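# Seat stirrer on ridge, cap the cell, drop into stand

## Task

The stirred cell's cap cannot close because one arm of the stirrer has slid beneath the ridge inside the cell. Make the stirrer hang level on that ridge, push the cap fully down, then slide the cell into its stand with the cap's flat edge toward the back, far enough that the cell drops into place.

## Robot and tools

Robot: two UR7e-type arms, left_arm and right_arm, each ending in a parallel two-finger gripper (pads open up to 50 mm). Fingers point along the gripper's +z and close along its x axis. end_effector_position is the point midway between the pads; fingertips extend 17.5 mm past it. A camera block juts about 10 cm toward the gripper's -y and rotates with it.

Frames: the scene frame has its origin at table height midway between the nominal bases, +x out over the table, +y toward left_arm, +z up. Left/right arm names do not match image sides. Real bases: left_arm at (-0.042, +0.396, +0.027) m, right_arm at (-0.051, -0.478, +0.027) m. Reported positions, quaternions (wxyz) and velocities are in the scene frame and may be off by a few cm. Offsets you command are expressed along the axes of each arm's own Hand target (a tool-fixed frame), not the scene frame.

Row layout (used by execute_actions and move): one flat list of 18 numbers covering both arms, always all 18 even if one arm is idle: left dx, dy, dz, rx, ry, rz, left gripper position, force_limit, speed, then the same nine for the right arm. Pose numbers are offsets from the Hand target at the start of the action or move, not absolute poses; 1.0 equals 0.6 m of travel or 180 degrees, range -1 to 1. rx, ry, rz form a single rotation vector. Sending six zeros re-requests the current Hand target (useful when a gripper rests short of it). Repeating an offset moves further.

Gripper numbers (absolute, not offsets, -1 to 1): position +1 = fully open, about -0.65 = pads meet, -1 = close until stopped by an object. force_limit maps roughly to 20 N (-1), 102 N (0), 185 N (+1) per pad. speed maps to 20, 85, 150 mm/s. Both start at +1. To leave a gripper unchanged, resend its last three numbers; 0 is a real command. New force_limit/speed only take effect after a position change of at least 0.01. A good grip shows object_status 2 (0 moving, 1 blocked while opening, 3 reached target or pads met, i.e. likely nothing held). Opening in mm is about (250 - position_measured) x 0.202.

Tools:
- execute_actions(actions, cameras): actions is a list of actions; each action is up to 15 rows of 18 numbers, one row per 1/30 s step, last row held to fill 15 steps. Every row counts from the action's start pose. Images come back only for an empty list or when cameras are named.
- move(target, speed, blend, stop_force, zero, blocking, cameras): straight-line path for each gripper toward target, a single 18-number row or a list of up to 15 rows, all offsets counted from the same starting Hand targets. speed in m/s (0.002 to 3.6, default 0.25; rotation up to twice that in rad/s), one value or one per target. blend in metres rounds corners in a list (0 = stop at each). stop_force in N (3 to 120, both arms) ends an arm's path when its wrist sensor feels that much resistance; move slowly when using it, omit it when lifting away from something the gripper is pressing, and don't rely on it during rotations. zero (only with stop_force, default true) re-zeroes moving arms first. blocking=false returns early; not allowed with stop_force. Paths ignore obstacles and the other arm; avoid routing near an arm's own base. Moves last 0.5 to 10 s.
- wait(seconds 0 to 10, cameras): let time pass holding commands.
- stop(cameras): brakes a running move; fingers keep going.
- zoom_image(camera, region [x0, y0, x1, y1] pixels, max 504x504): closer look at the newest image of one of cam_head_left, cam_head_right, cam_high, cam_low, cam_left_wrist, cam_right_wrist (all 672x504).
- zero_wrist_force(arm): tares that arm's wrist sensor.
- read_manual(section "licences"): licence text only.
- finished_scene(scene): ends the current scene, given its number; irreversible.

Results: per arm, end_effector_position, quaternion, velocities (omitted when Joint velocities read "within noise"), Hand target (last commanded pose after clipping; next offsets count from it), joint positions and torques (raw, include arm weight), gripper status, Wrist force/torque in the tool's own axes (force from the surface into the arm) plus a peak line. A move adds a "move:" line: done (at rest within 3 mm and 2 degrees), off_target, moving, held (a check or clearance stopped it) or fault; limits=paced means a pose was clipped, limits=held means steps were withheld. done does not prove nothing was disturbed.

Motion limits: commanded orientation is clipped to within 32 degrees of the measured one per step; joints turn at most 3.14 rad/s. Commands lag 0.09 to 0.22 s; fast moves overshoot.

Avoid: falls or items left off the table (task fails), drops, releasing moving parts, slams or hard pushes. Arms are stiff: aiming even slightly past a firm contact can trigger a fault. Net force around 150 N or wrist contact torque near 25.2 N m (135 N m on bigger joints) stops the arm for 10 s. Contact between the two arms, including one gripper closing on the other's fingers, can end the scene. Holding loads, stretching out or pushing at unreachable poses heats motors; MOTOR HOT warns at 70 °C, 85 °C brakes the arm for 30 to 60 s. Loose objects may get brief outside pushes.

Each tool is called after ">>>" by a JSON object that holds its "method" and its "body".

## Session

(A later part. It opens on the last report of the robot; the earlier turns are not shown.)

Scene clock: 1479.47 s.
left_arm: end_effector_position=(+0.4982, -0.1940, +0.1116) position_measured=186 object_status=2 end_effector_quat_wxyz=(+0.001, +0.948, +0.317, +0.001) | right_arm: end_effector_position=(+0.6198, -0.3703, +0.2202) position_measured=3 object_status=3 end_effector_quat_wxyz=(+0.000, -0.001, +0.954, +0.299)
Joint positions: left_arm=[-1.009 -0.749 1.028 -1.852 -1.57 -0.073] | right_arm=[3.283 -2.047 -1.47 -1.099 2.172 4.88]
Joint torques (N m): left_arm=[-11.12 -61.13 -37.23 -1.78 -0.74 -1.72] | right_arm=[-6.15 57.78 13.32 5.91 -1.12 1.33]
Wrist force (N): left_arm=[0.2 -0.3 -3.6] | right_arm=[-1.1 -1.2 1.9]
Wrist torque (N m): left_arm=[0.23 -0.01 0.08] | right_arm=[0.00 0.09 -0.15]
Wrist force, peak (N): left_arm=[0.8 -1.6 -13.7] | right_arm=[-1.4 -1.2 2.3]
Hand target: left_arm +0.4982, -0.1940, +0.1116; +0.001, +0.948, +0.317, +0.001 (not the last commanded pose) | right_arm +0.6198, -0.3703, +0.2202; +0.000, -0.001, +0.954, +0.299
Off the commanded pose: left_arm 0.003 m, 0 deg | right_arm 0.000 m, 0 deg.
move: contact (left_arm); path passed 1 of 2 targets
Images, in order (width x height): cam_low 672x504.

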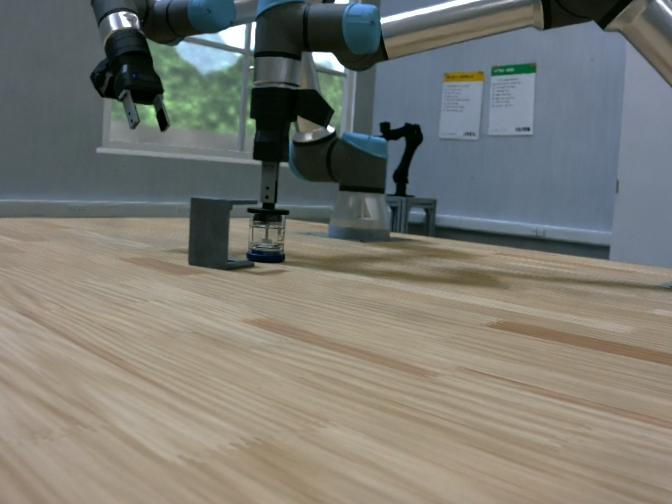

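>>> {"method": "move", "body": {"target": [[-0.0022,0.0052,-0.0135,0,0,0.0067,-1,-0.7,-1,0,0,0,0,0,0,1,0,0],[0.0595,0.0305,-0.0135,0,0,0.0067,-1,-0.7,-1,0,0,0,0,0,0,1,0,0]], "cameras": ["cam_low","cam_right_wrist","cam_left_wrist"], "speed": [0.03,0.05]}}

>>> {"method": "zoom_image", "body": {"camera": "cam_right_wrist", "region": [290, 160, 490, 310]}}

>>> {"method": "zoom_image", "body": {"camera": "cam_low", "region": [180, 180, 300, 280]}}

>>> {"method": "zoom_image", "body": {"camera": "cam_left_wrist", "region": [380, 190, 672, 320]}}

Scene clock: 1490.87 s.
left_arm: end_effector_position=(+0.5376, -0.1872, +0.1197) position_measured=186 object_status=2 end_effector_quat_wxyz=(+0.001, +0.952, +0.307, +0.001) | right_arm: end_effector_position=(+0.6198, -0.3703, +0.2202) position_measured=3 object_status=3 end_effector_quat_wxyz=(+0.000, -0.001, +0.954, +0.299)
Joint positions: left_arm=[-0.963 -0.692 0.902 -1.783 -1.57 -0.006] | right_arm=[3.283 -2.047 -1.47 -1.099 2.172 4.88]
Joint torques (N m): left_arm=[12.9 -48.84 -38.01 -0.94 -1.19 1.91] | right_arm=[-6.83 57.24 14.18 5.99 -1.26 1.27]
Wrist force (N): left_arm=[0.0 0.3 1.5] | right_arm=[-0.9 -1.0 1.8]
Wrist torque (N m): left_arm=[0.24 -0.09 -0.06] | right_arm=[0.02 0.04 -0.16]
Wrist force, peak (N): left_arm=[0.2 -0.6 -4.7] | right_arm=[-1.5 -1.3 2.0]
Hand target: left_arm +0.5377, -0.1872, +0.1197; +0.001, +0.952, +0.307, +0.001 | right_arm +0.6198, -0.3703, +0.2202; +0.000, -0.001, +0.954, +0.299
Off the commanded pose: left_arm 0.000 m, 0 deg | right_arm 0.000 m, 0 deg.
move: done
Images, in order (width x height): cam_low 672x504, cam_left_wrist 672x504, cam_right_wrist 672x504.

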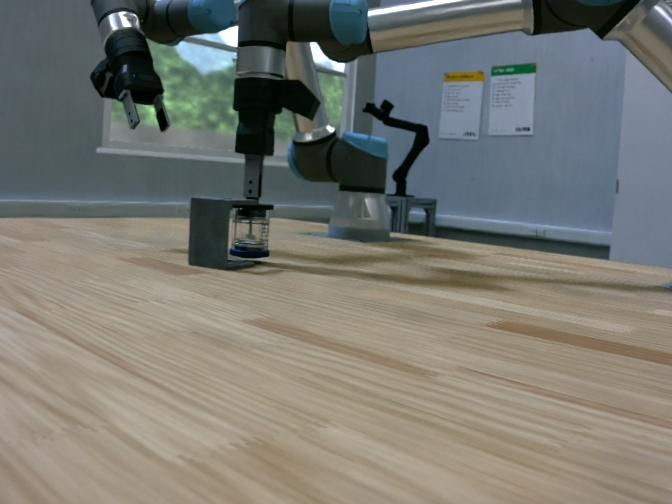

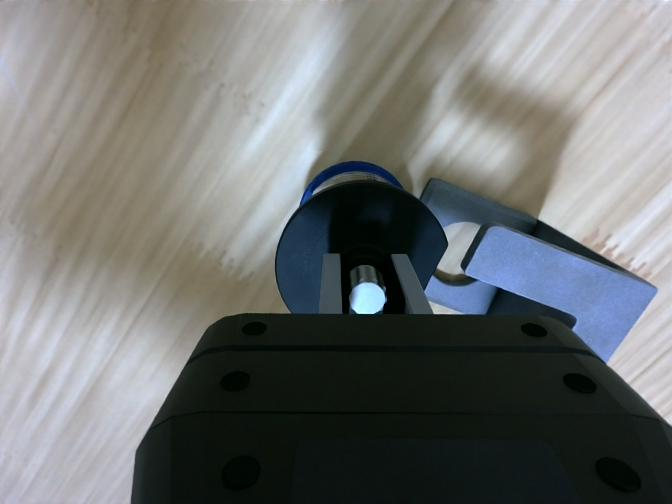

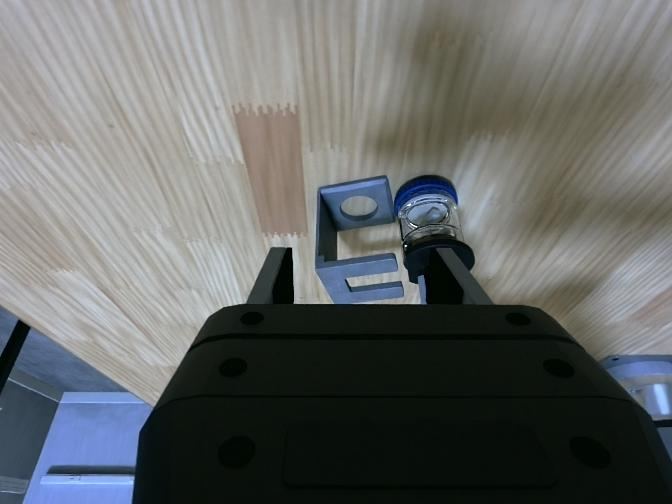

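Scaled by 2.520 from the camera's 672x504 image, which has a finer 960x720 frame.

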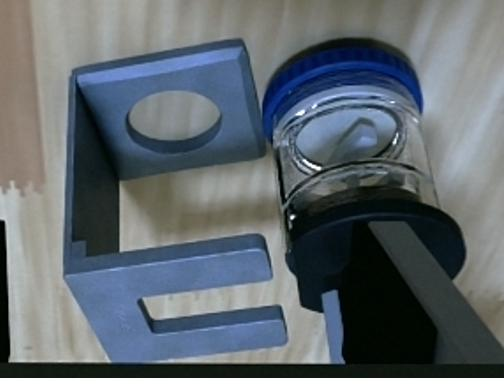

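Scaled by 4.200 from the camera's 672x504 image, which has a finer 960x720 frame.

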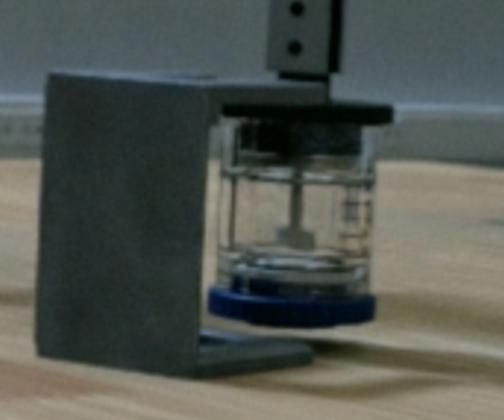

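Scaled by 1.726 from the camera's 672x504 image, which has a finer 960x720 frame.

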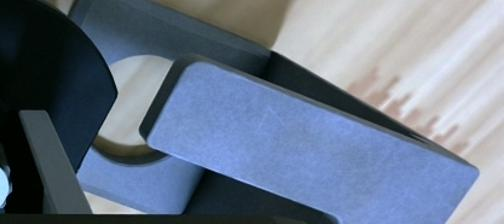

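>>> {"method": "zoom_image", "body": {"camera": "cam_low", "region": [220, 190, 280, 230]}}

>>> {"method": "zoom_image", "body": {"camera": "cam_low", "region": [215, 235, 275, 275]}}

>>> {"method": "zoom_image", "body": {"camera": "cam_right_wrist", "region": [370, 220, 480, 310]}}

Scaled by 8.400 from the camera's 672x504 image, which has a finer 960x720 frame.

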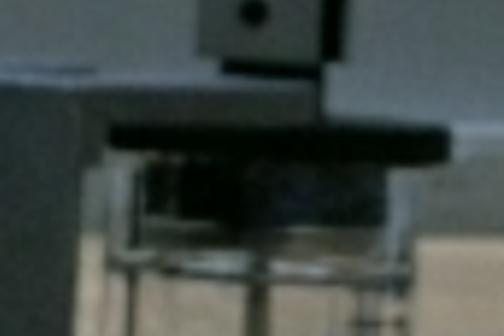

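Scaled by 8.400 from the camera's 672x504 image, which has a finer 960x720 frame.

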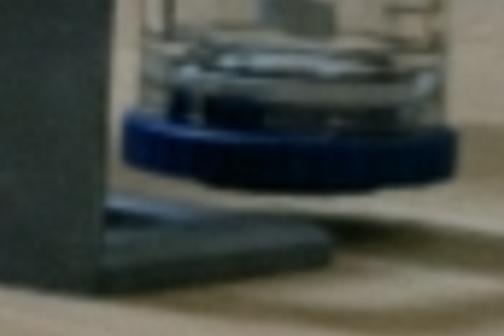

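Scaled by 4.582 from the camera's 672x504 image, which has a finer 960x720 frame.

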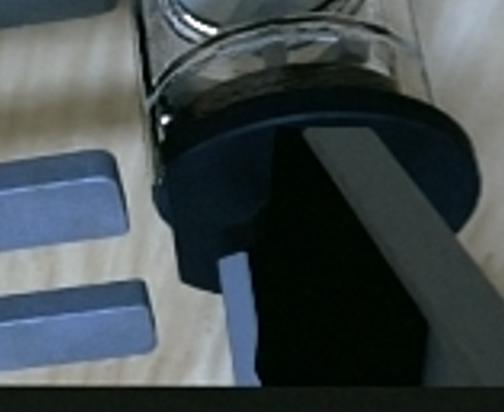

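>>> {"method": "move", "body": {"target": [[0.0544,0.021,0,0,0,0,-1,-0.7,-1,0,0,0,0,0,0,1,0,0]], "cameras": ["cam_low","cam_right_wrist","cam_left_wrist"], "speed": [0.02], "stop_force": 5}}

>>> {"method": "zoom_image", "body": {"camera": "cam_right_wrist", "region": [290, 160, 490, 310]}}

>>> {"method": "zoom_image", "body": {"camera": "cam_low", "region": [180, 180, 290, 280]}}

>>> {"method": "zoom_image", "body": {"camera": "cam_left_wrist", "region": [300, 190, 592, 320]}}

Scene clock: 1543.83 s.
left_arm: end_effector_position=(+0.5715, -0.1783, +0.1198) position_measured=186 object_status=2 end_effector_quat_wxyz=(+0.001, +0.952, +0.307, +0.001) | right_arm: end_effector_position=(+0.6198, -0.3703, +0.2202) position_measured=3 object_status=3 end_effector_quat_wxyz=(+0.000, -0.001, +0.954, +0.299)
Joint positions: left_arm=[-0.924 -0.635 0.796 -1.734 -1.57 0.034] | right_arm=[3.283 -2.047 -1.47 -1.099 2.172 4.88]
Joint torques (N m): left_arm=[13.58 -50.19 -39.63 -1.29 -1.25 1.81] | right_arm=[-7.65 57.21 14.47 5.98 -1.09 1.15]
Wrist force (N): left_arm=[0.1 0.3 0.2] | right_arm=[-1.0 -1.2 2.0]
Wrist torque (N m): left_arm=[0.23 -0.16 -0.10] | right_arm=[0.01 0.08 -0.16]
Wrist force, peak (N): left_arm=[-0.1 0.6 1.9] | right_arm=[-1.1 -1.7 2.1]
Hand target: left_arm +0.5715, -0.1783, +0.1198; +0.001, +0.952, +0.307, +0.001 | right_arm +0.6198, -0.3703, +0.2202; +0.000, -0.001, +0.954, +0.299
Off the commanded pose: left_arm 0.000 m, 0 deg | right_arm 0.000 m, 0 deg.
move: done
Images, in order (width x height): cam_low 672x504, cam_left_wrist 672x504, cam_right_wrist 672x504.

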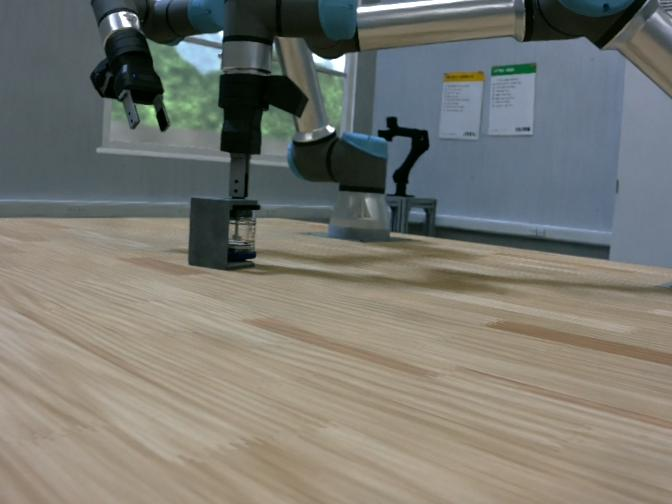

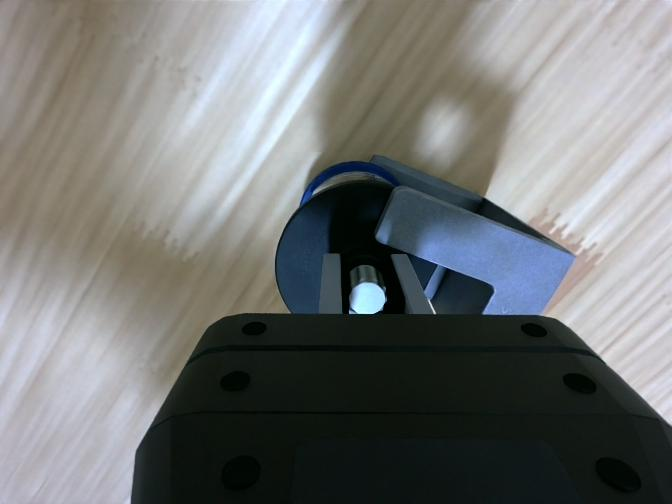

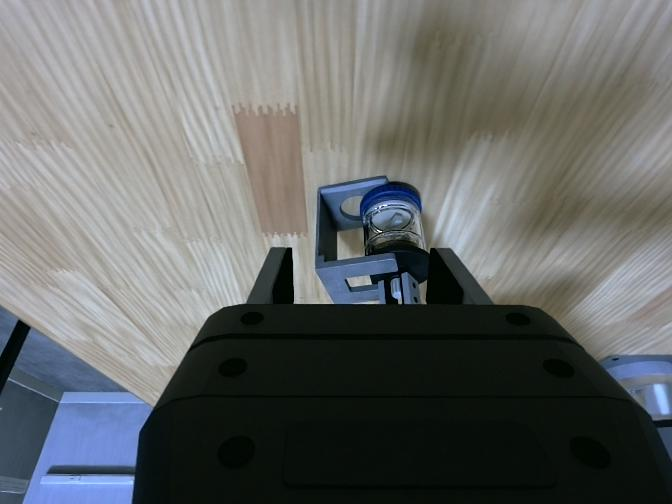

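Scaled by 2.520 from the camera's 672x504 image, which has a finer 960x720 frame.

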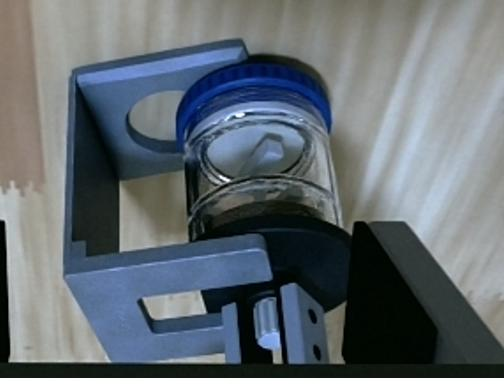

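Scaled by 4.582 from the camera's 672x504 image, which has a finer 960x720 frame.

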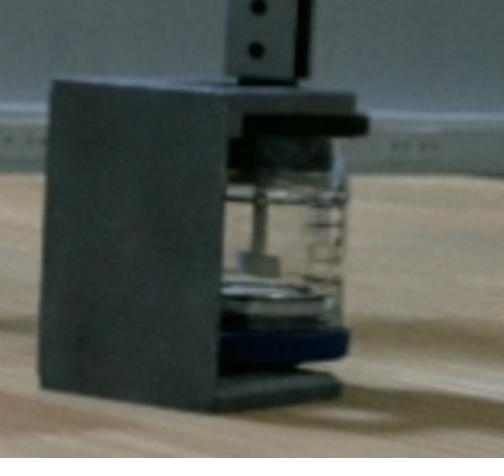

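Scaled by 1.726 from the camera's 672x504 image, which has a finer 960x720 frame.

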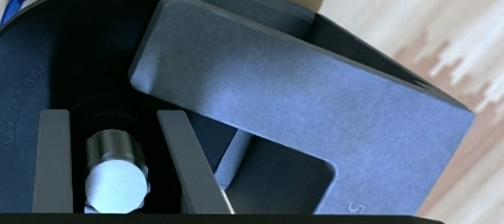

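>>> {"method": "move", "body": {"target": [[0.0507,0.0195,0,0,0,0,-1,-0.7,-1,0,0,0,0,0,0,1,0,0]], "cameras": ["cam_low","cam_right_wrist","cam_left_wrist"], "speed": [0.015], "stop_force": 5}}

>>> {"method": "zoom_image", "body": {"camera": "cam_right_wrist", "region": [290, 160, 440, 310]}}

>>> {"method": "zoom_image", "body": {"camera": "cam_low", "region": [180, 180, 290, 280]}}

>>> {"method": "zoom_image", "body": {"camera": "cam_left_wrist", "region": [260, 130, 552, 320]}}

Scene clock: 1559.43 s.
left_arm: end_effector_position=(+0.6030, -0.1700, +0.1198) position_measured=186 object_status=2 end_effector_quat_wxyz=(+0.001, +0.952, +0.307, +0.001) | right_arm: end_effector_position=(+0.6198, -0.3703, +0.2202) position_measured=3 object_status=3 end_effector_quat_wxyz=(+0.000, -0.001, +0.954, +0.299)
Joint positions: left_arm=[-0.888 -0.573 0.678 -1.677 -1.57 0.069] | right_arm=[3.283 -2.047 -1.47 -1.099 2.172 4.88]
Joint torques (N m): left_arm=[13.65 -52.99 -40.73 -1.36 -1.29 1.83] | right_arm=[-6.43 56.27 14.32 5.84 -1.21 1.17]
Wrist force (N): left_arm=[0.0 0.5 1.4] | right_arm=[-1.2 -1.0 1.7]
Wrist torque (N m): left_arm=[0.24 -0.09 -0.08] | right_arm=[0.02 0.11 -0.15]
Wrist force, peak (N): left_arm=[0.0 0.6 1.7] | right_arm=[-1.4 -1.2 2.3]
Hand target: left_arm +0.6030, -0.1700, +0.1198; +0.001, +0.952, +0.307, +0.001 | right_arm +0.6198, -0.3703, +0.2202; +0.000, -0.001, +0.954, +0.299
Off the commanded pose: left_arm 0.000 m, 0 deg | right_arm 0.000 m, 0 deg.
move: done
Images, in order (width x height): cam_low 672x504, cam_left_wrist 672x504, cam_right_wrist 672x504.

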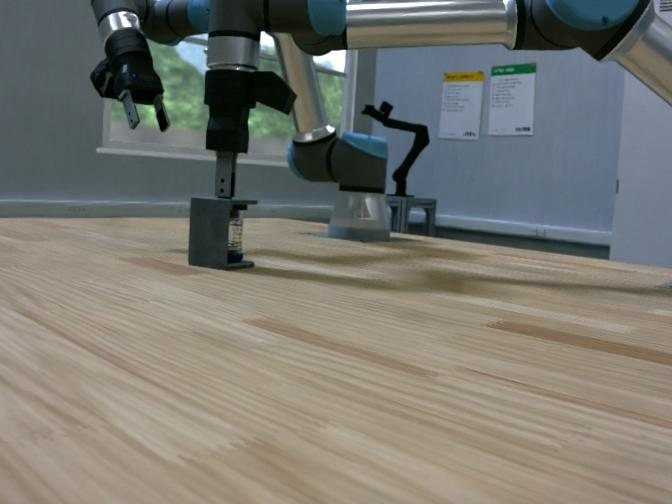

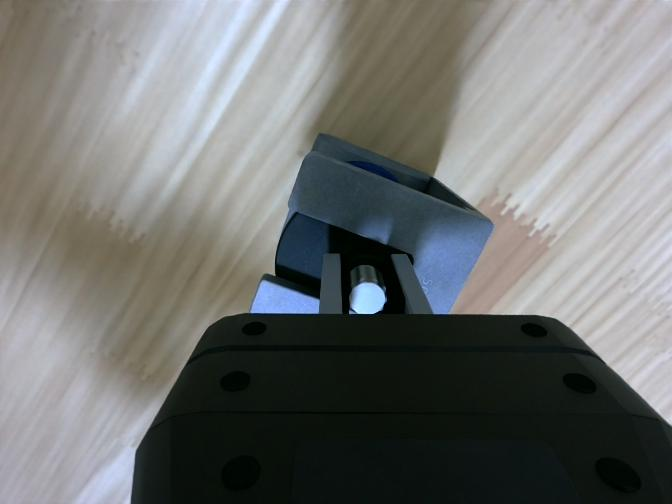

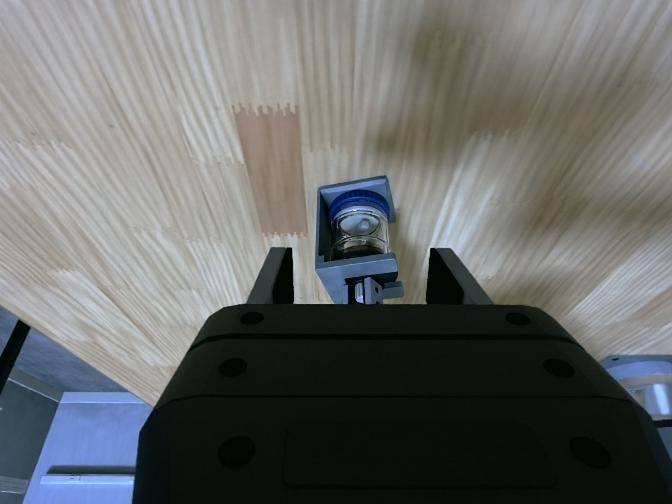

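Scaled by 3.360 from the camera's 672x504 image, which has a finer 960x720 frame.

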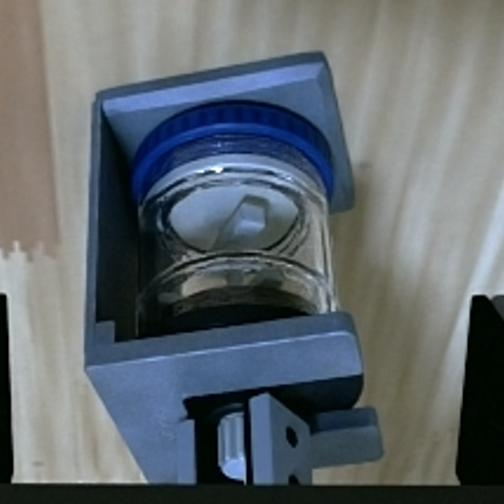

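Scaled by 4.582 from the camera's 672x504 image, which has a finer 960x720 frame.

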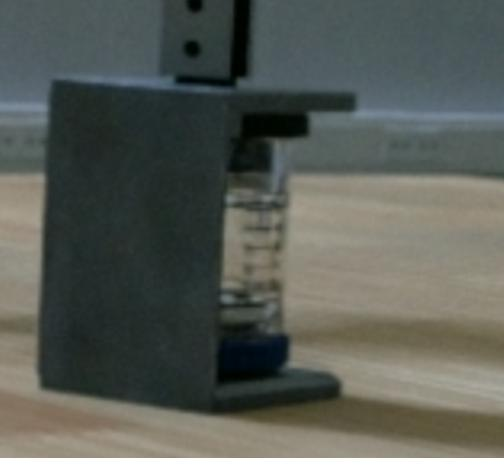

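Scaled by 1.726 from the camera's 672x504 image, which has a finer 960x720 frame.

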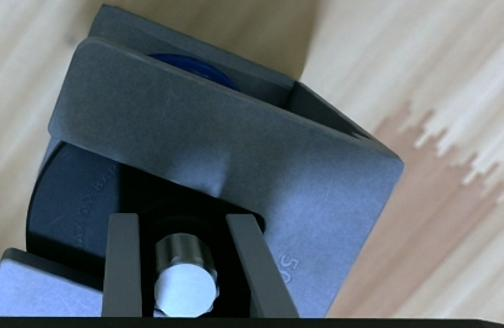

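>>> {"method": "move", "body": {"target": [[0,0,0.0133,0,0,0,-1,-0.7,-1,0,0,0,0,0,0,1,0,0]], "cameras": ["cam_low","cam_right_wrist"], "speed": [0.006], "stop_force": 4}}

>>> {"method": "zoom_image", "body": {"camera": "cam_right_wrist", "region": [290, 160, 440, 310]}}

>>> {"method": "zoom_image", "body": {"camera": "cam_low", "region": [180, 180, 290, 280]}}

Scene clock: 1567.87 s.
left_arm: end_effector_position=(+0.6030, -0.1700, +0.1175) position_measured=186 object_status=2 end_effector_quat_wxyz=(+0.001, +0.952, +0.307, +0.001) | right_arm: end_effector_position=(+0.6198, -0.3703, +0.2202) position_measured=3 object_status=3 end_effector_quat_wxyz=(+0.000, -0.001, +0.954, +0.299)
Joint positions: left_arm=[-0.888 -0.572 0.682 -1.682 -1.57 0.069] | right_arm=[3.283 -2.047 -1.47 -1.099 2.172 4.88]
Joint torques (N m): left_arm=[12.53 -67.34 -38.42 -1.45 -1.15 1.83] | right_arm=[-7.52 57.69 14.35 5.91 -1.15 1.29]
Wrist force (N): left_arm=[-0.1 -0.7 -2.6] | right_arm=[-1.2 -0.9 1.9]
Wrist torque (N m): left_arm=[0.21 -0.12 -0.09] | right_arm=[0.05 0.10 -0.15]
Wrist force, peak (N): left_arm=[-0.2 -1.7 -8.2] | right_arm=[-1.7 -1.2 2.1]
Hand target: left_arm +0.6031, -0.1700, +0.1175; +0.001, +0.952, +0.307, +0.001 (not the last commanded pose) | right_arm +0.6198, -0.3703, +0.2202; +0.000, -0.001, +0.954, +0.299
Off the commanded pose: left_arm 0.006 m, 0 deg | right_arm 0.000 m, 0 deg.
move: contact (left_arm)
Images, in order (width x height): cam_low 672x504, cam_right_wrist 672x504.

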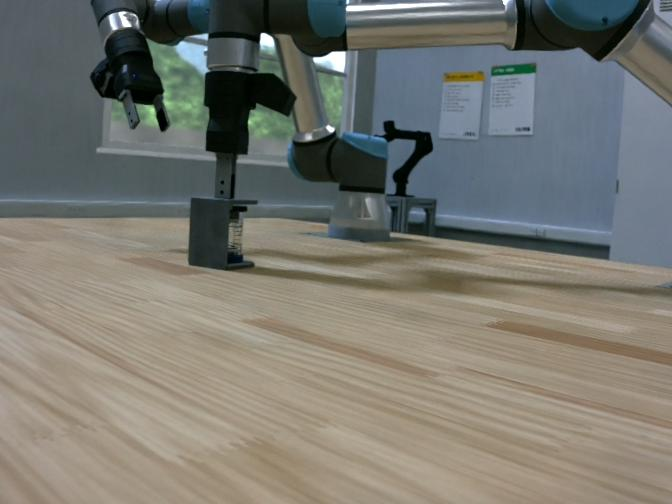

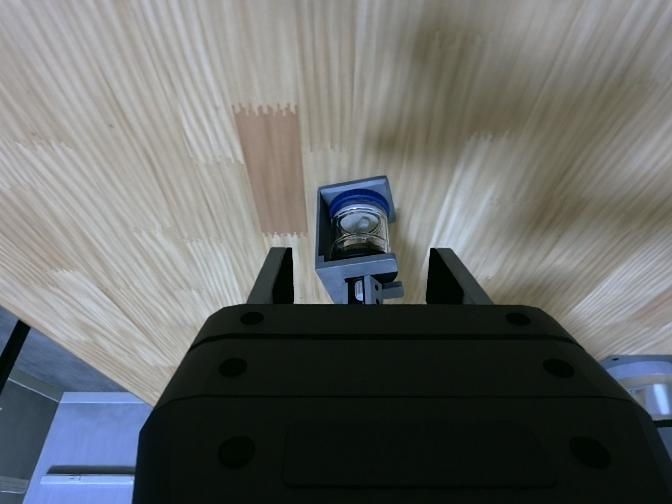

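Scaled by 3.360 from the camera's 672x504 image, which has a finer 960x720 frame.

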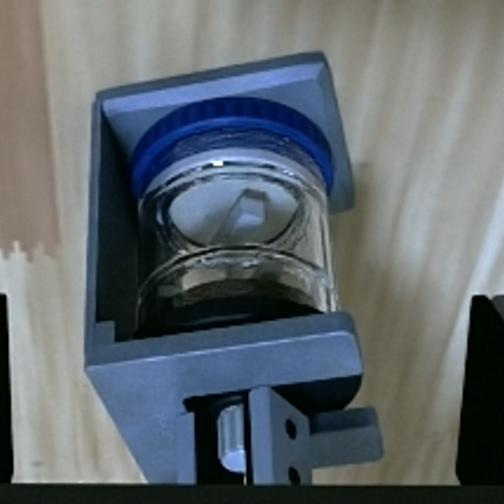

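Scaled by 4.582 from the camera's 672x504 image, which has a finer 960x720 frame.

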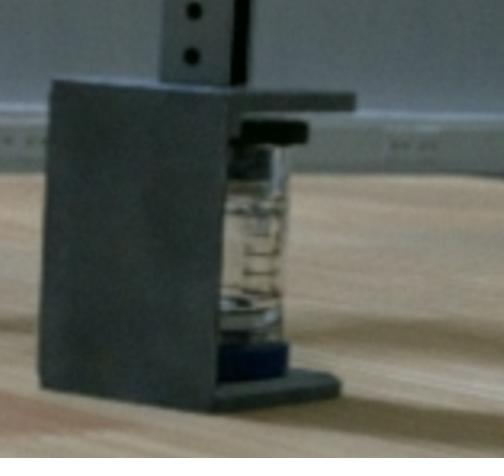

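>>> {"method": "move", "body": {"target": [[0,0,-0.0015,0,0,0,-1,-0.7,-1,0,0,0,0,0,0,1,0,0],[0.0009,0.001,-0.0015,0,0,0,-1,-0.7,-1,0,0,0,0,0,0,1,0,0]], "cameras": [], "speed": [0.01]}}

>>> {"method": "move", "body": {"target": [[0,0,0.0117,0,0,0,-1,-0.7,-1,0,0,0,0,0,0,1,0,0]], "cameras": [], "speed": [0.006], "stop_force": 4}}

speed must be one number or one for each of the 2 targets, got a list of 1; nothing of the call was run

not run: a call was refused earlier in this reply.

>>> {"method": "move", "body": {"target": [[0,0,-0.0015,0,0,0,-1,-0.7,-1,0,0,0,0,0,0,1,0,0],[0.0009,0.001,-0.0015,0,0,0,-1,-0.7,-1,0,0,0,0,0,0,1,0,0]], "cameras": [], "speed": 0.01}}

>>> {"method": "move", "body": {"target": [[0,0,0.0117,0,0,0,-1,-0.7,-1,0,0,0,0,0,0,1,0,0]], "cameras": ["cam_low"], "speed": 0.006, "stop_force": 4}}

>>> {"method": "zoom_image", "body": {"camera": "cam_low", "region": [180, 180, 290, 280]}}

Scene clock: 1590.07 s.
left_arm: end_effector_position=(+0.6038, -0.1701, +0.1185) position_measured=186 object_status=2 end_effector_quat_wxyz=(+0.001, +0.952, +0.307, +0.001) | right_arm: end_effector_position=(+0.6198, -0.3703, +0.2202) position_measured=3 object_status=3 end_effector_quat_wxyz=(+0.000, -0.001, +0.954, +0.299)
Joint positions: left_arm=[-0.888 -0.57 0.675 -1.678 -1.57 0.07] | right_arm=[3.283 -2.047 -1.47 -1.099 2.172 4.88]
Joint torques (N m): left_arm=[13.57 -52.7 -40.19 -1.1 -0.48 1.84] | right_arm=[-6.5 55.52 14.35 5.88 -1.22 1.2]
Wrist force (N): left_arm=[-0.2 0.3 1.1] | right_arm=[-1.1 -1.1 1.7]
Wrist torque (N m): left_arm=[0.25 -0.11 -0.08] | right_arm=[0.01 0.08 -0.15]
Wrist force, peak (N): left_arm=[-0.3 -0.9 -3.4] | right_arm=[-1.4 -1.3 2.2]
Hand target: left_arm +0.6038, -0.1701, +0.1184; +0.001, +0.952, +0.307, +0.001 | right_arm +0.6198, -0.3703, +0.2202; +0.000, -0.001, +0.954, +0.299
Off the commanded pose: left_arm 0.000 m, 0 deg | right_arm 0.000 m, 0 deg.
move: done
No camera images: "cameras" was empty.

Scene clock: 1591.50 s.
left_arm: end_effector_position=(+0.6039, -0.1702, +0.1175) position_measured=186 object_status=2 end_effector_quat_wxyz=(+0.001, +0.952, +0.307, +0.001) | right_arm: end_effector_position=(+0.6198, -0.3703, +0.2202) position_measured=3 object_status=3 end_effector_quat_wxyz=(+0.000, -0.001, +0.954, +0.299)
Joint positions: left_arm=[-0.888 -0.569 0.676 -1.68 -1.57 0.07] | right_arm=[3.283 -2.047 -1.47 -1.099 2.172 4.88]
Joint torques (N m): left_arm=[12.36 -68.64 -39.18 -1.63 -0.44 1.82] | right_arm=[-6.5 57.72 13.83 6.02 -1.05 1.05]
Wrist force (N): left_arm=[-0.2 -0.4 -1.4] | right_arm=[-1.5 -0.9 2.1]
Wrist torque (N m): left_arm=[0.23 -0.11 -0.08] | right_arm=[0.05 0.14 -0.16]
Wrist force, peak (N): left_arm=[-0.2 -1.3 -8.4] | right_arm=[-1.2 -1.1 2.2]
Hand target: left_arm +0.6039, -0.1702, +0.1176; +0.001, +0.952, +0.307, +0.001 (not the last commanded pose) | right_arm +0.6198, -0.3703, +0.2202; +0.000, -0.001, +0.954, +0.299
Off the commanded pose: left_arm 0.006 m, 0 deg | right_arm 0.000 m, 0 deg.
move: contact (left_arm)
Images, in order (width x height): cam_low 672x504.

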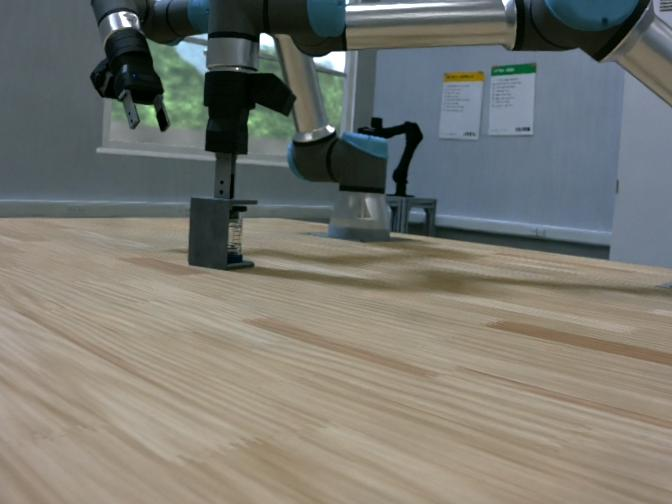

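Scaled by 4.582 from the camera's 672x504 image, which has a finer 960x720 frame.

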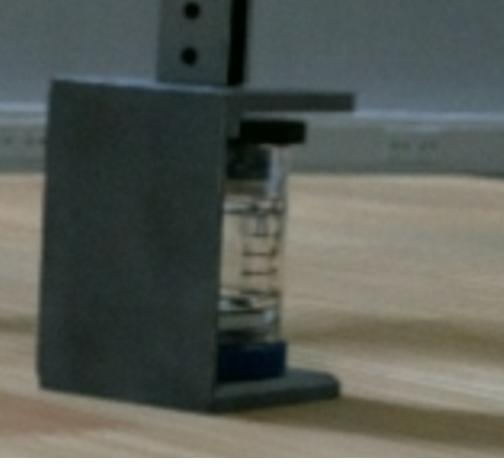

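>>> {"method": "zoom_image", "body": {"camera": "cam_low", "region": [210, 235, 270, 280]}}

Scaled by 8.400 from the camera's 672x504 image, which has a finer 960x720 frame.

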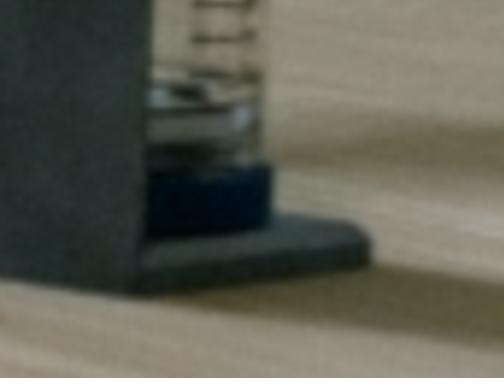

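>>> {"method": "move", "body": {"target": [[0,0,-0.0004,0,0,0,-1,-0.7,-1,0,0,0,0,0,0,1,0,0]], "cameras": ["cam_right_wrist","cam_left_wrist"], "speed": 0.01}}

>>> {"method": "zoom_image", "body": {"camera": "cam_right_wrist", "region": [300, 165, 420, 305]}}

>>> {"method": "move", "body": {"target": [[0.0047,0.0018,0,0,0,0,-1,-0.7,-1,0,0,0,0,0,0,1,0,0]], "cameras": ["cam_right_wrist","cam_left_wrist"], "speed": 0.006, "stop_force": 4}}

>>> {"method": "zoom_image", "body": {"camera": "cam_right_wrist", "region": [300, 165, 420, 305]}}

Scene clock: 1625.00 s.
left_arm: end_effector_position=(+0.6039, -0.1702, +0.1178) position_measured=186 object_status=2 end_effector_quat_wxyz=(+0.001, +0.952, +0.307, +0.001) | right_arm: end_effector_position=(+0.6198, -0.3703, +0.2202) position_measured=3 object_status=3 end_effector_quat_wxyz=(+0.000, -0.001, +0.954, +0.299)
Joint positions: left_arm=[-0.888 -0.569 0.676 -1.68 -1.57 0.07] | right_arm=[3.283 -2.047 -1.47 -1.099 2.172 4.88]
Joint torques (N m): left_arm=[10.18 -72.87 -40.41 -1.4 -0.48 1.54] | right_arm=[-6.63 56.87 13.89 5.94 -0.89 0.97]
Wrist force (N): left_arm=[0.1 0.4 1.4] | right_arm=[-1.1 -1.2 1.7]
Wrist torque (N m): left_arm=[0.27 -0.12 -0.09] | right_arm=[0.00 0.09 -0.15]
Wrist force, peak (N): left_arm=[0.1 0.5 2.1] | right_arm=[-1.5 -1.5 2.2]
Hand target: left_arm +0.6039, -0.1702, +0.1178; +0.001, +0.952, +0.307, +0.001 | right_arm +0.6198, -0.3703, +0.2202; +0.000, -0.001, +0.954, +0.299
Off the commanded pose: left_arm 0.000 m, 0 deg | right_arm 0.000 m, 0 deg.
move: done
Images, in order (width x height): cam_left_wrist 672x504, cam_right_wrist 672x504.

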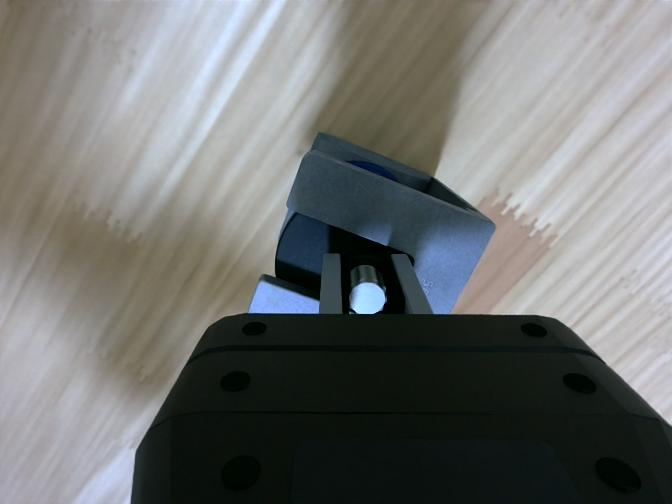

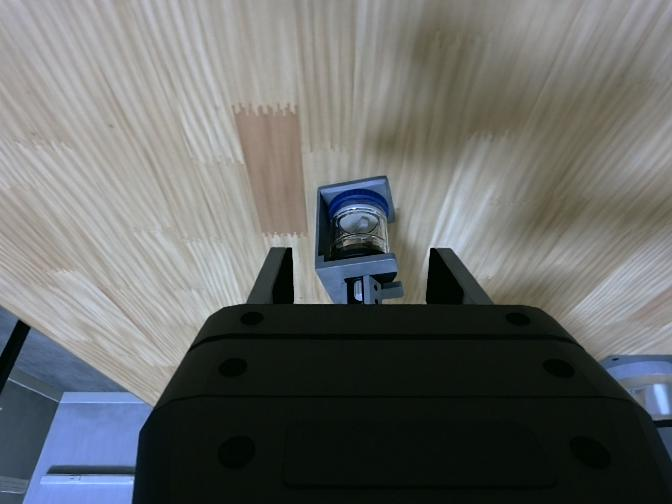

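Scaled by 3.600 from the camera's 672x504 image, which has a finer 960x720 frame.

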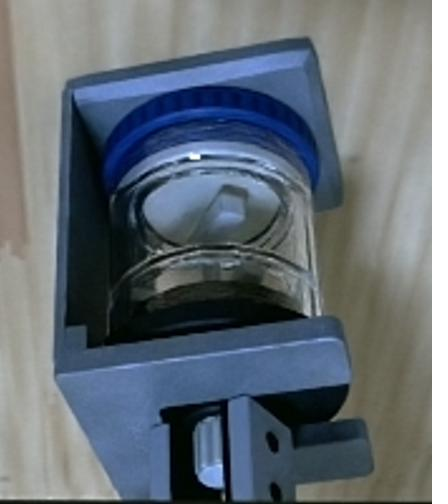

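Scene clock: 1626.37 s.
left_arm: end_effector_position=(+0.6068, -0.1694, +0.1178) position_measured=186 object_status=2 end_effector_quat_wxyz=(+0.001, +0.952, +0.307, +0.001) | right_arm: end_effector_position=(+0.6198, -0.3703, +0.2202) position_measured=3 object_status=3 end_effector_quat_wxyz=(+0.000, -0.001, +0.954, +0.299)
Joint positions: left_arm=[-0.884 -0.563 0.664 -1.674 -1.57 0.073] | right_arm=[3.283 -2.047 -1.47 -1.099 2.172 4.88]
Joint torques (N m): left_arm=[13.46 -52.98 -40.33 -1.53 -0.68 1.81] | right_arm=[-5.38 57.33 14.35 5.91 -0.97 1.04]
Wrist force (N): left_arm=[-0.2 0.3 0.8] | right_arm=[-1.5 -1.1 1.8]
Wrist torque (N m): left_arm=[0.24 -0.14 -0.08] | right_arm=[0.00 0.14 -0.15]
Wrist force, peak (N): left_arm=[0.0 0.7 2.1] | right_arm=[-1.4 -1.2 2.0]
Hand target: left_arm +0.6068, -0.1694, +0.1178; +0.001, +0.952, +0.307, +0.001 | right_arm +0.6198, -0.3703, +0.2202; +0.000, -0.001, +0.954, +0.299
Off the commanded pose: left_arm 0.000 m, 0 deg | right_arm 0.000 m, 0 deg.
move: done
Images, in order (width x height): cam_left_wrist 672x504, cam_right_wrist 672x504.

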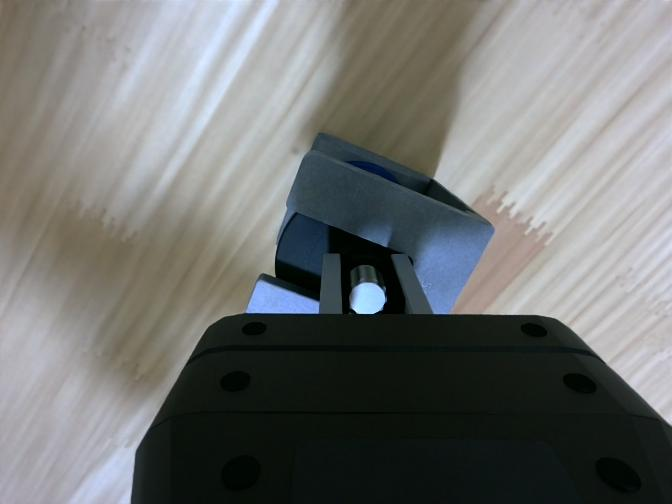

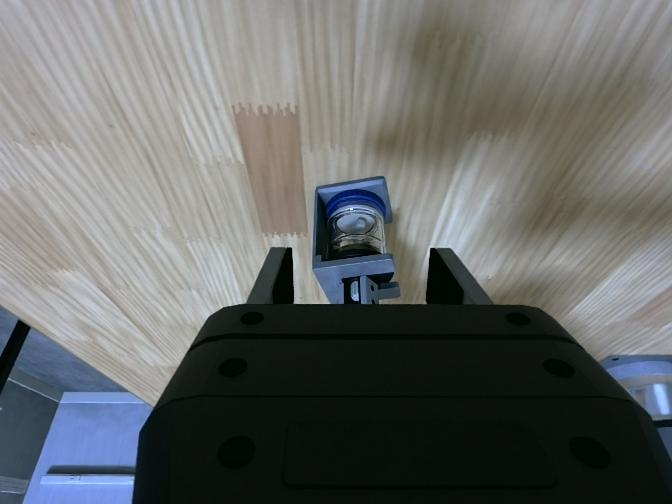

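Scaled by 3.600 from the camera's 672x504 image, which has a finer 960x720 frame.

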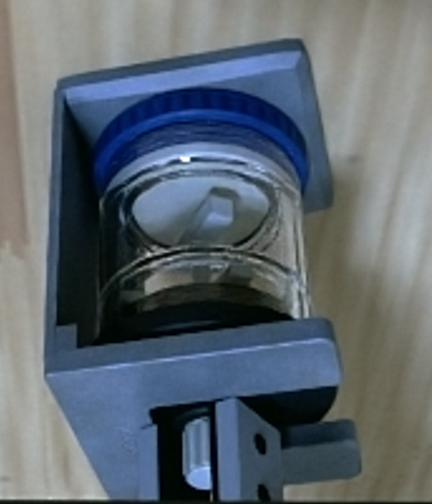

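>>> {"method": "move", "body": {"target": [[-0.0062,-0.0024,0,0,0,0,-1,-0.7,-1,0,0,0,0,0,0,1,0,0]], "cameras": ["cam_right_wrist","cam_left_wrist"], "speed": 0.006, "stop_force": 4}}

>>> {"method": "zoom_image", "body": {"camera": "cam_right_wrist", "region": [300, 165, 420, 305]}}

Scene clock: 1635.77 s.
left_arm: end_effector_position=(+0.6029, -0.1704, +0.1178) position_measured=186 object_status=2 end_effector_quat_wxyz=(+0.001, +0.952, +0.307, +0.001) | right_arm: end_effector_position=(+0.6198, -0.3703, +0.2202) position_measured=3 object_status=3 end_effector_quat_wxyz=(+0.000, -0.001, +0.954, +0.299)
Joint positions: left_arm=[-0.889 -0.571 0.68 -1.681 -1.57 0.069] | right_arm=[3.283 -2.047 -1.47 -1.099 2.172 4.88]
Joint torques (N m): left_arm=[-13.92 -72.37 -15.97 -4.76 -0.6 -2.47] | right_arm=[-6.65 56.85 14.4 5.79 -1.17 0.8]
Wrist force (N): left_arm=[0.6 0.7 1.5] | right_arm=[-1.2 -1.2 1.8]
Wrist torque (N m): left_arm=[0.23 -0.11 0.07] | right_arm=[0.00 0.09 -0.15]
Wrist force, peak (N): left_arm=[-0.2 0.7 2.3] | right_arm=[-1.5 -1.2 2.1]
Hand target: left_arm +0.6029, -0.1704, +0.1178; +0.001, +0.952, +0.307, +0.001 | right_arm +0.6198, -0.3703, +0.2202; +0.000, -0.001, +0.954, +0.299
Off the commanded pose: left_arm 0.000 m, 0 deg | right_arm 0.000 m, 0 deg.
move: done
Images, in order (width x height): cam_left_wrist 672x504, cam_right_wrist 672x504.

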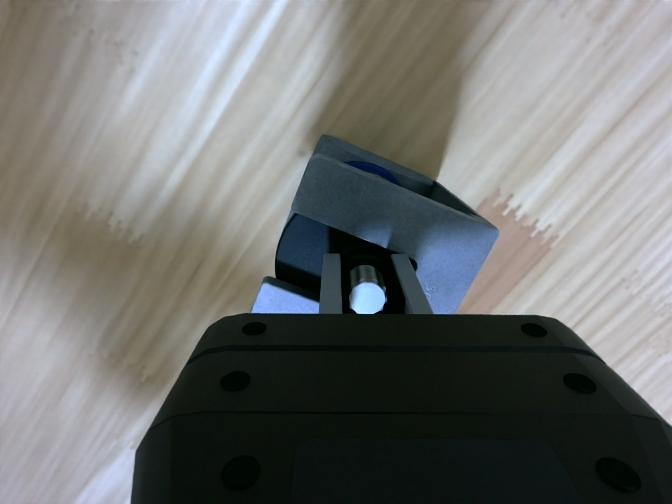

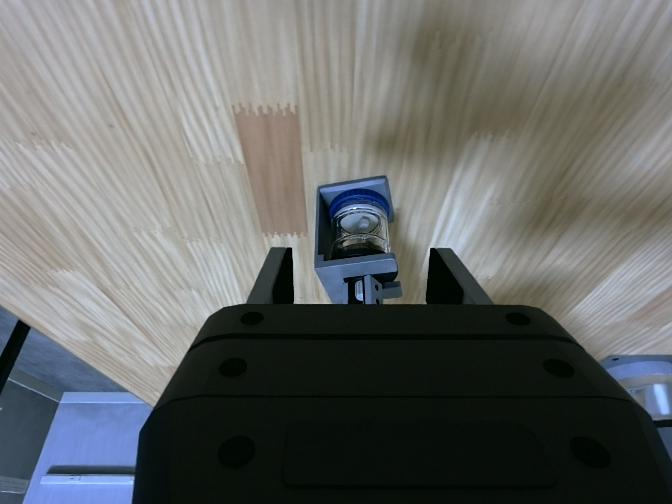

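Scaled by 3.600 from the camera's 672x504 image, which has a finer 960x720 frame.

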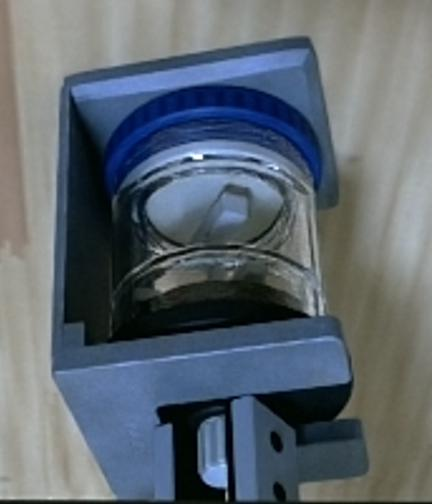

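>>> {"method": "move", "body": {"target": [[0,0,-0.0045,0,0,0,-1,-0.7,-1,0,0,0,0,0,0,1,0,0],[-0.0093,-0.0036,-0.0045,0,0,0,-1,-0.7,-1,0,0,0,0,0,0,1,0,0]], "cameras": [], "speed": 0.01}}

>>> {"method": "move", "body": {"target": [[0,0,0.0117,0,0,0,-1,-0.7,-1,0,0,0,0,0,0,1,0,0]], "cameras": ["cam_right_wrist","cam_low"], "speed": 0.006, "stop_force": 4}}

>>> {"method": "zoom_image", "body": {"camera": "cam_low", "region": [210, 235, 270, 280]}}

>>> {"method": "zoom_image", "body": {"camera": "cam_right_wrist", "region": [300, 165, 420, 305]}}

Scene clock: 1654.20 s.
left_arm: end_effector_position=(+0.5972, -0.1719, +0.1205) position_measured=186 object_status=2 end_effector_quat_wxyz=(+0.001, +0.952, +0.307, +0.001) | right_arm: end_effector_position=(+0.6198, -0.3703, +0.2202) position_measured=3 object_status=3 end_effector_quat_wxyz=(+0.000, -0.001, +0.954, +0.299)
Joint positions: left_arm=[-0.895 -0.585 0.699 -1.687 -1.57 0.062] | right_arm=[3.283 -2.047 -1.47 -1.099 2.172 4.88]
Joint torques (N m): left_arm=[-13.6 -71.29 -16.42 -4.89 0.45 -2.6] | right_arm=[-5.76 56.84 15.93 5.84 -1.12 1]
Wrist force (N): left_arm=[0.3 0.8 1.2] | right_arm=[-1.3 -1.1 1.9]
Wrist torque (N m): left_arm=[0.30 -0.14 0.07] | right_arm=[0.00 0.12 -0.15]
Wrist force, peak (N): left_arm=[0.6 0.7 2.2] | right_arm=[-1.2 -1.7 1.9]
Hand target: left_arm +0.5971, -0.1719, +0.1205; +0.001, +0.952, +0.307, +0.001 | right_arm +0.6198, -0.3703, +0.2202; +0.000, -0.001, +0.954, +0.299
Off the commanded pose: left_arm 0.000 m, 0 deg | right_arm 0.000 m, 0 deg.
move: done
No camera images: "cameras" was empty.

Scene clock: 1655.53 s.
left_arm: end_effector_position=(+0.5972, -0.1719, +0.1198) position_measured=186 object_status=2 end_effector_quat_wxyz=(+0.001, +0.952, +0.307, +0.001) | right_arm: end_effector_position=(+0.6198, -0.3703, +0.2202) position_measured=3 object_status=3 end_effector_quat_wxyz=(+0.000, -0.001, +0.954, +0.299)
Joint positions: left_arm=[-0.895 -0.585 0.7 -1.689 -1.57 0.062] | right_arm=[3.283 -2.047 -1.47 -1.099 2.172 4.88]
Joint torques (N m): left_arm=[-12.88 -58.14 -38.61 -1.38 0.48 -2.21] | right_arm=[-6.25 56.42 14.78 6.07 -1.13 0.87]
Wrist force (N): left_arm=[0.3 0.6 -1.7] | right_arm=[-1.1 -1.1 1.9]
Wrist torque (N m): left_arm=[0.31 -0.11 0.07] | right_arm=[0.02 0.08 -0.15]
Wrist force, peak (N): left_arm=[1.2 0.3 -8.9] | right_arm=[-1.6 -1.1 2.0]
Hand target: left_arm +0.5972, -0.1719, +0.1198; +0.001, +0.952, +0.307, +0.001 (not the last commanded pose) | right_arm +0.6198, -0.3703, +0.2202; +0.000, -0.001, +0.954, +0.299
Off the commanded pose: left_arm 0.006 m, 0 deg | right_arm 0.000 m, 0 deg.
move: contact (left_arm)
Images, in order (width x height): cam_low 672x504, cam_right_wrist 672x504.

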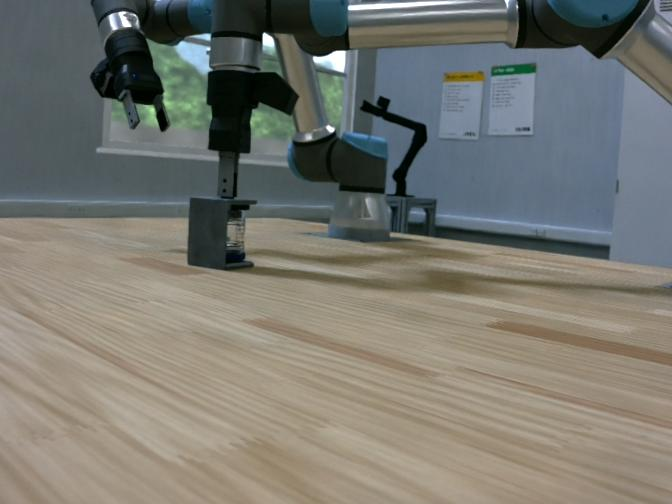

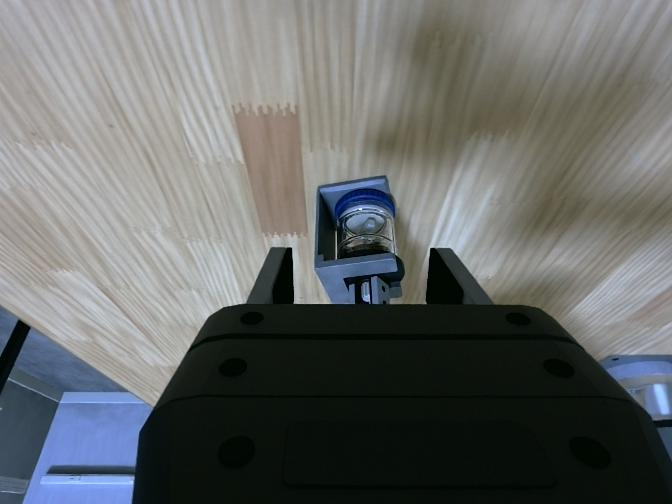

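Scaled by 8.400 from the camera's 672x504 image, which has a finer 960x720 frame.

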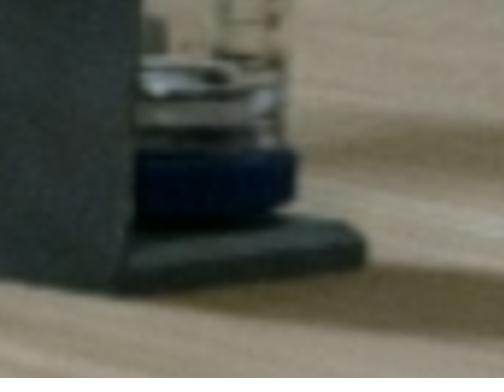

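Scaled by 3.600 from the camera's 672x504 image, which has a finer 960x720 frame.

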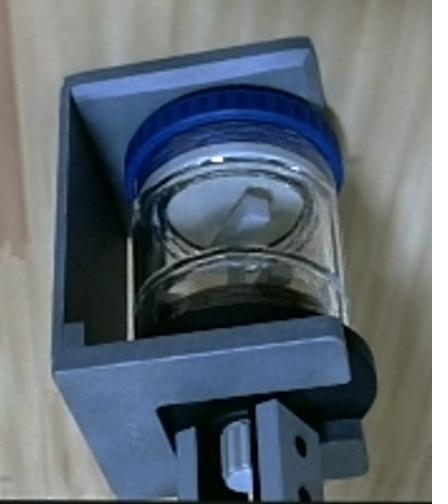

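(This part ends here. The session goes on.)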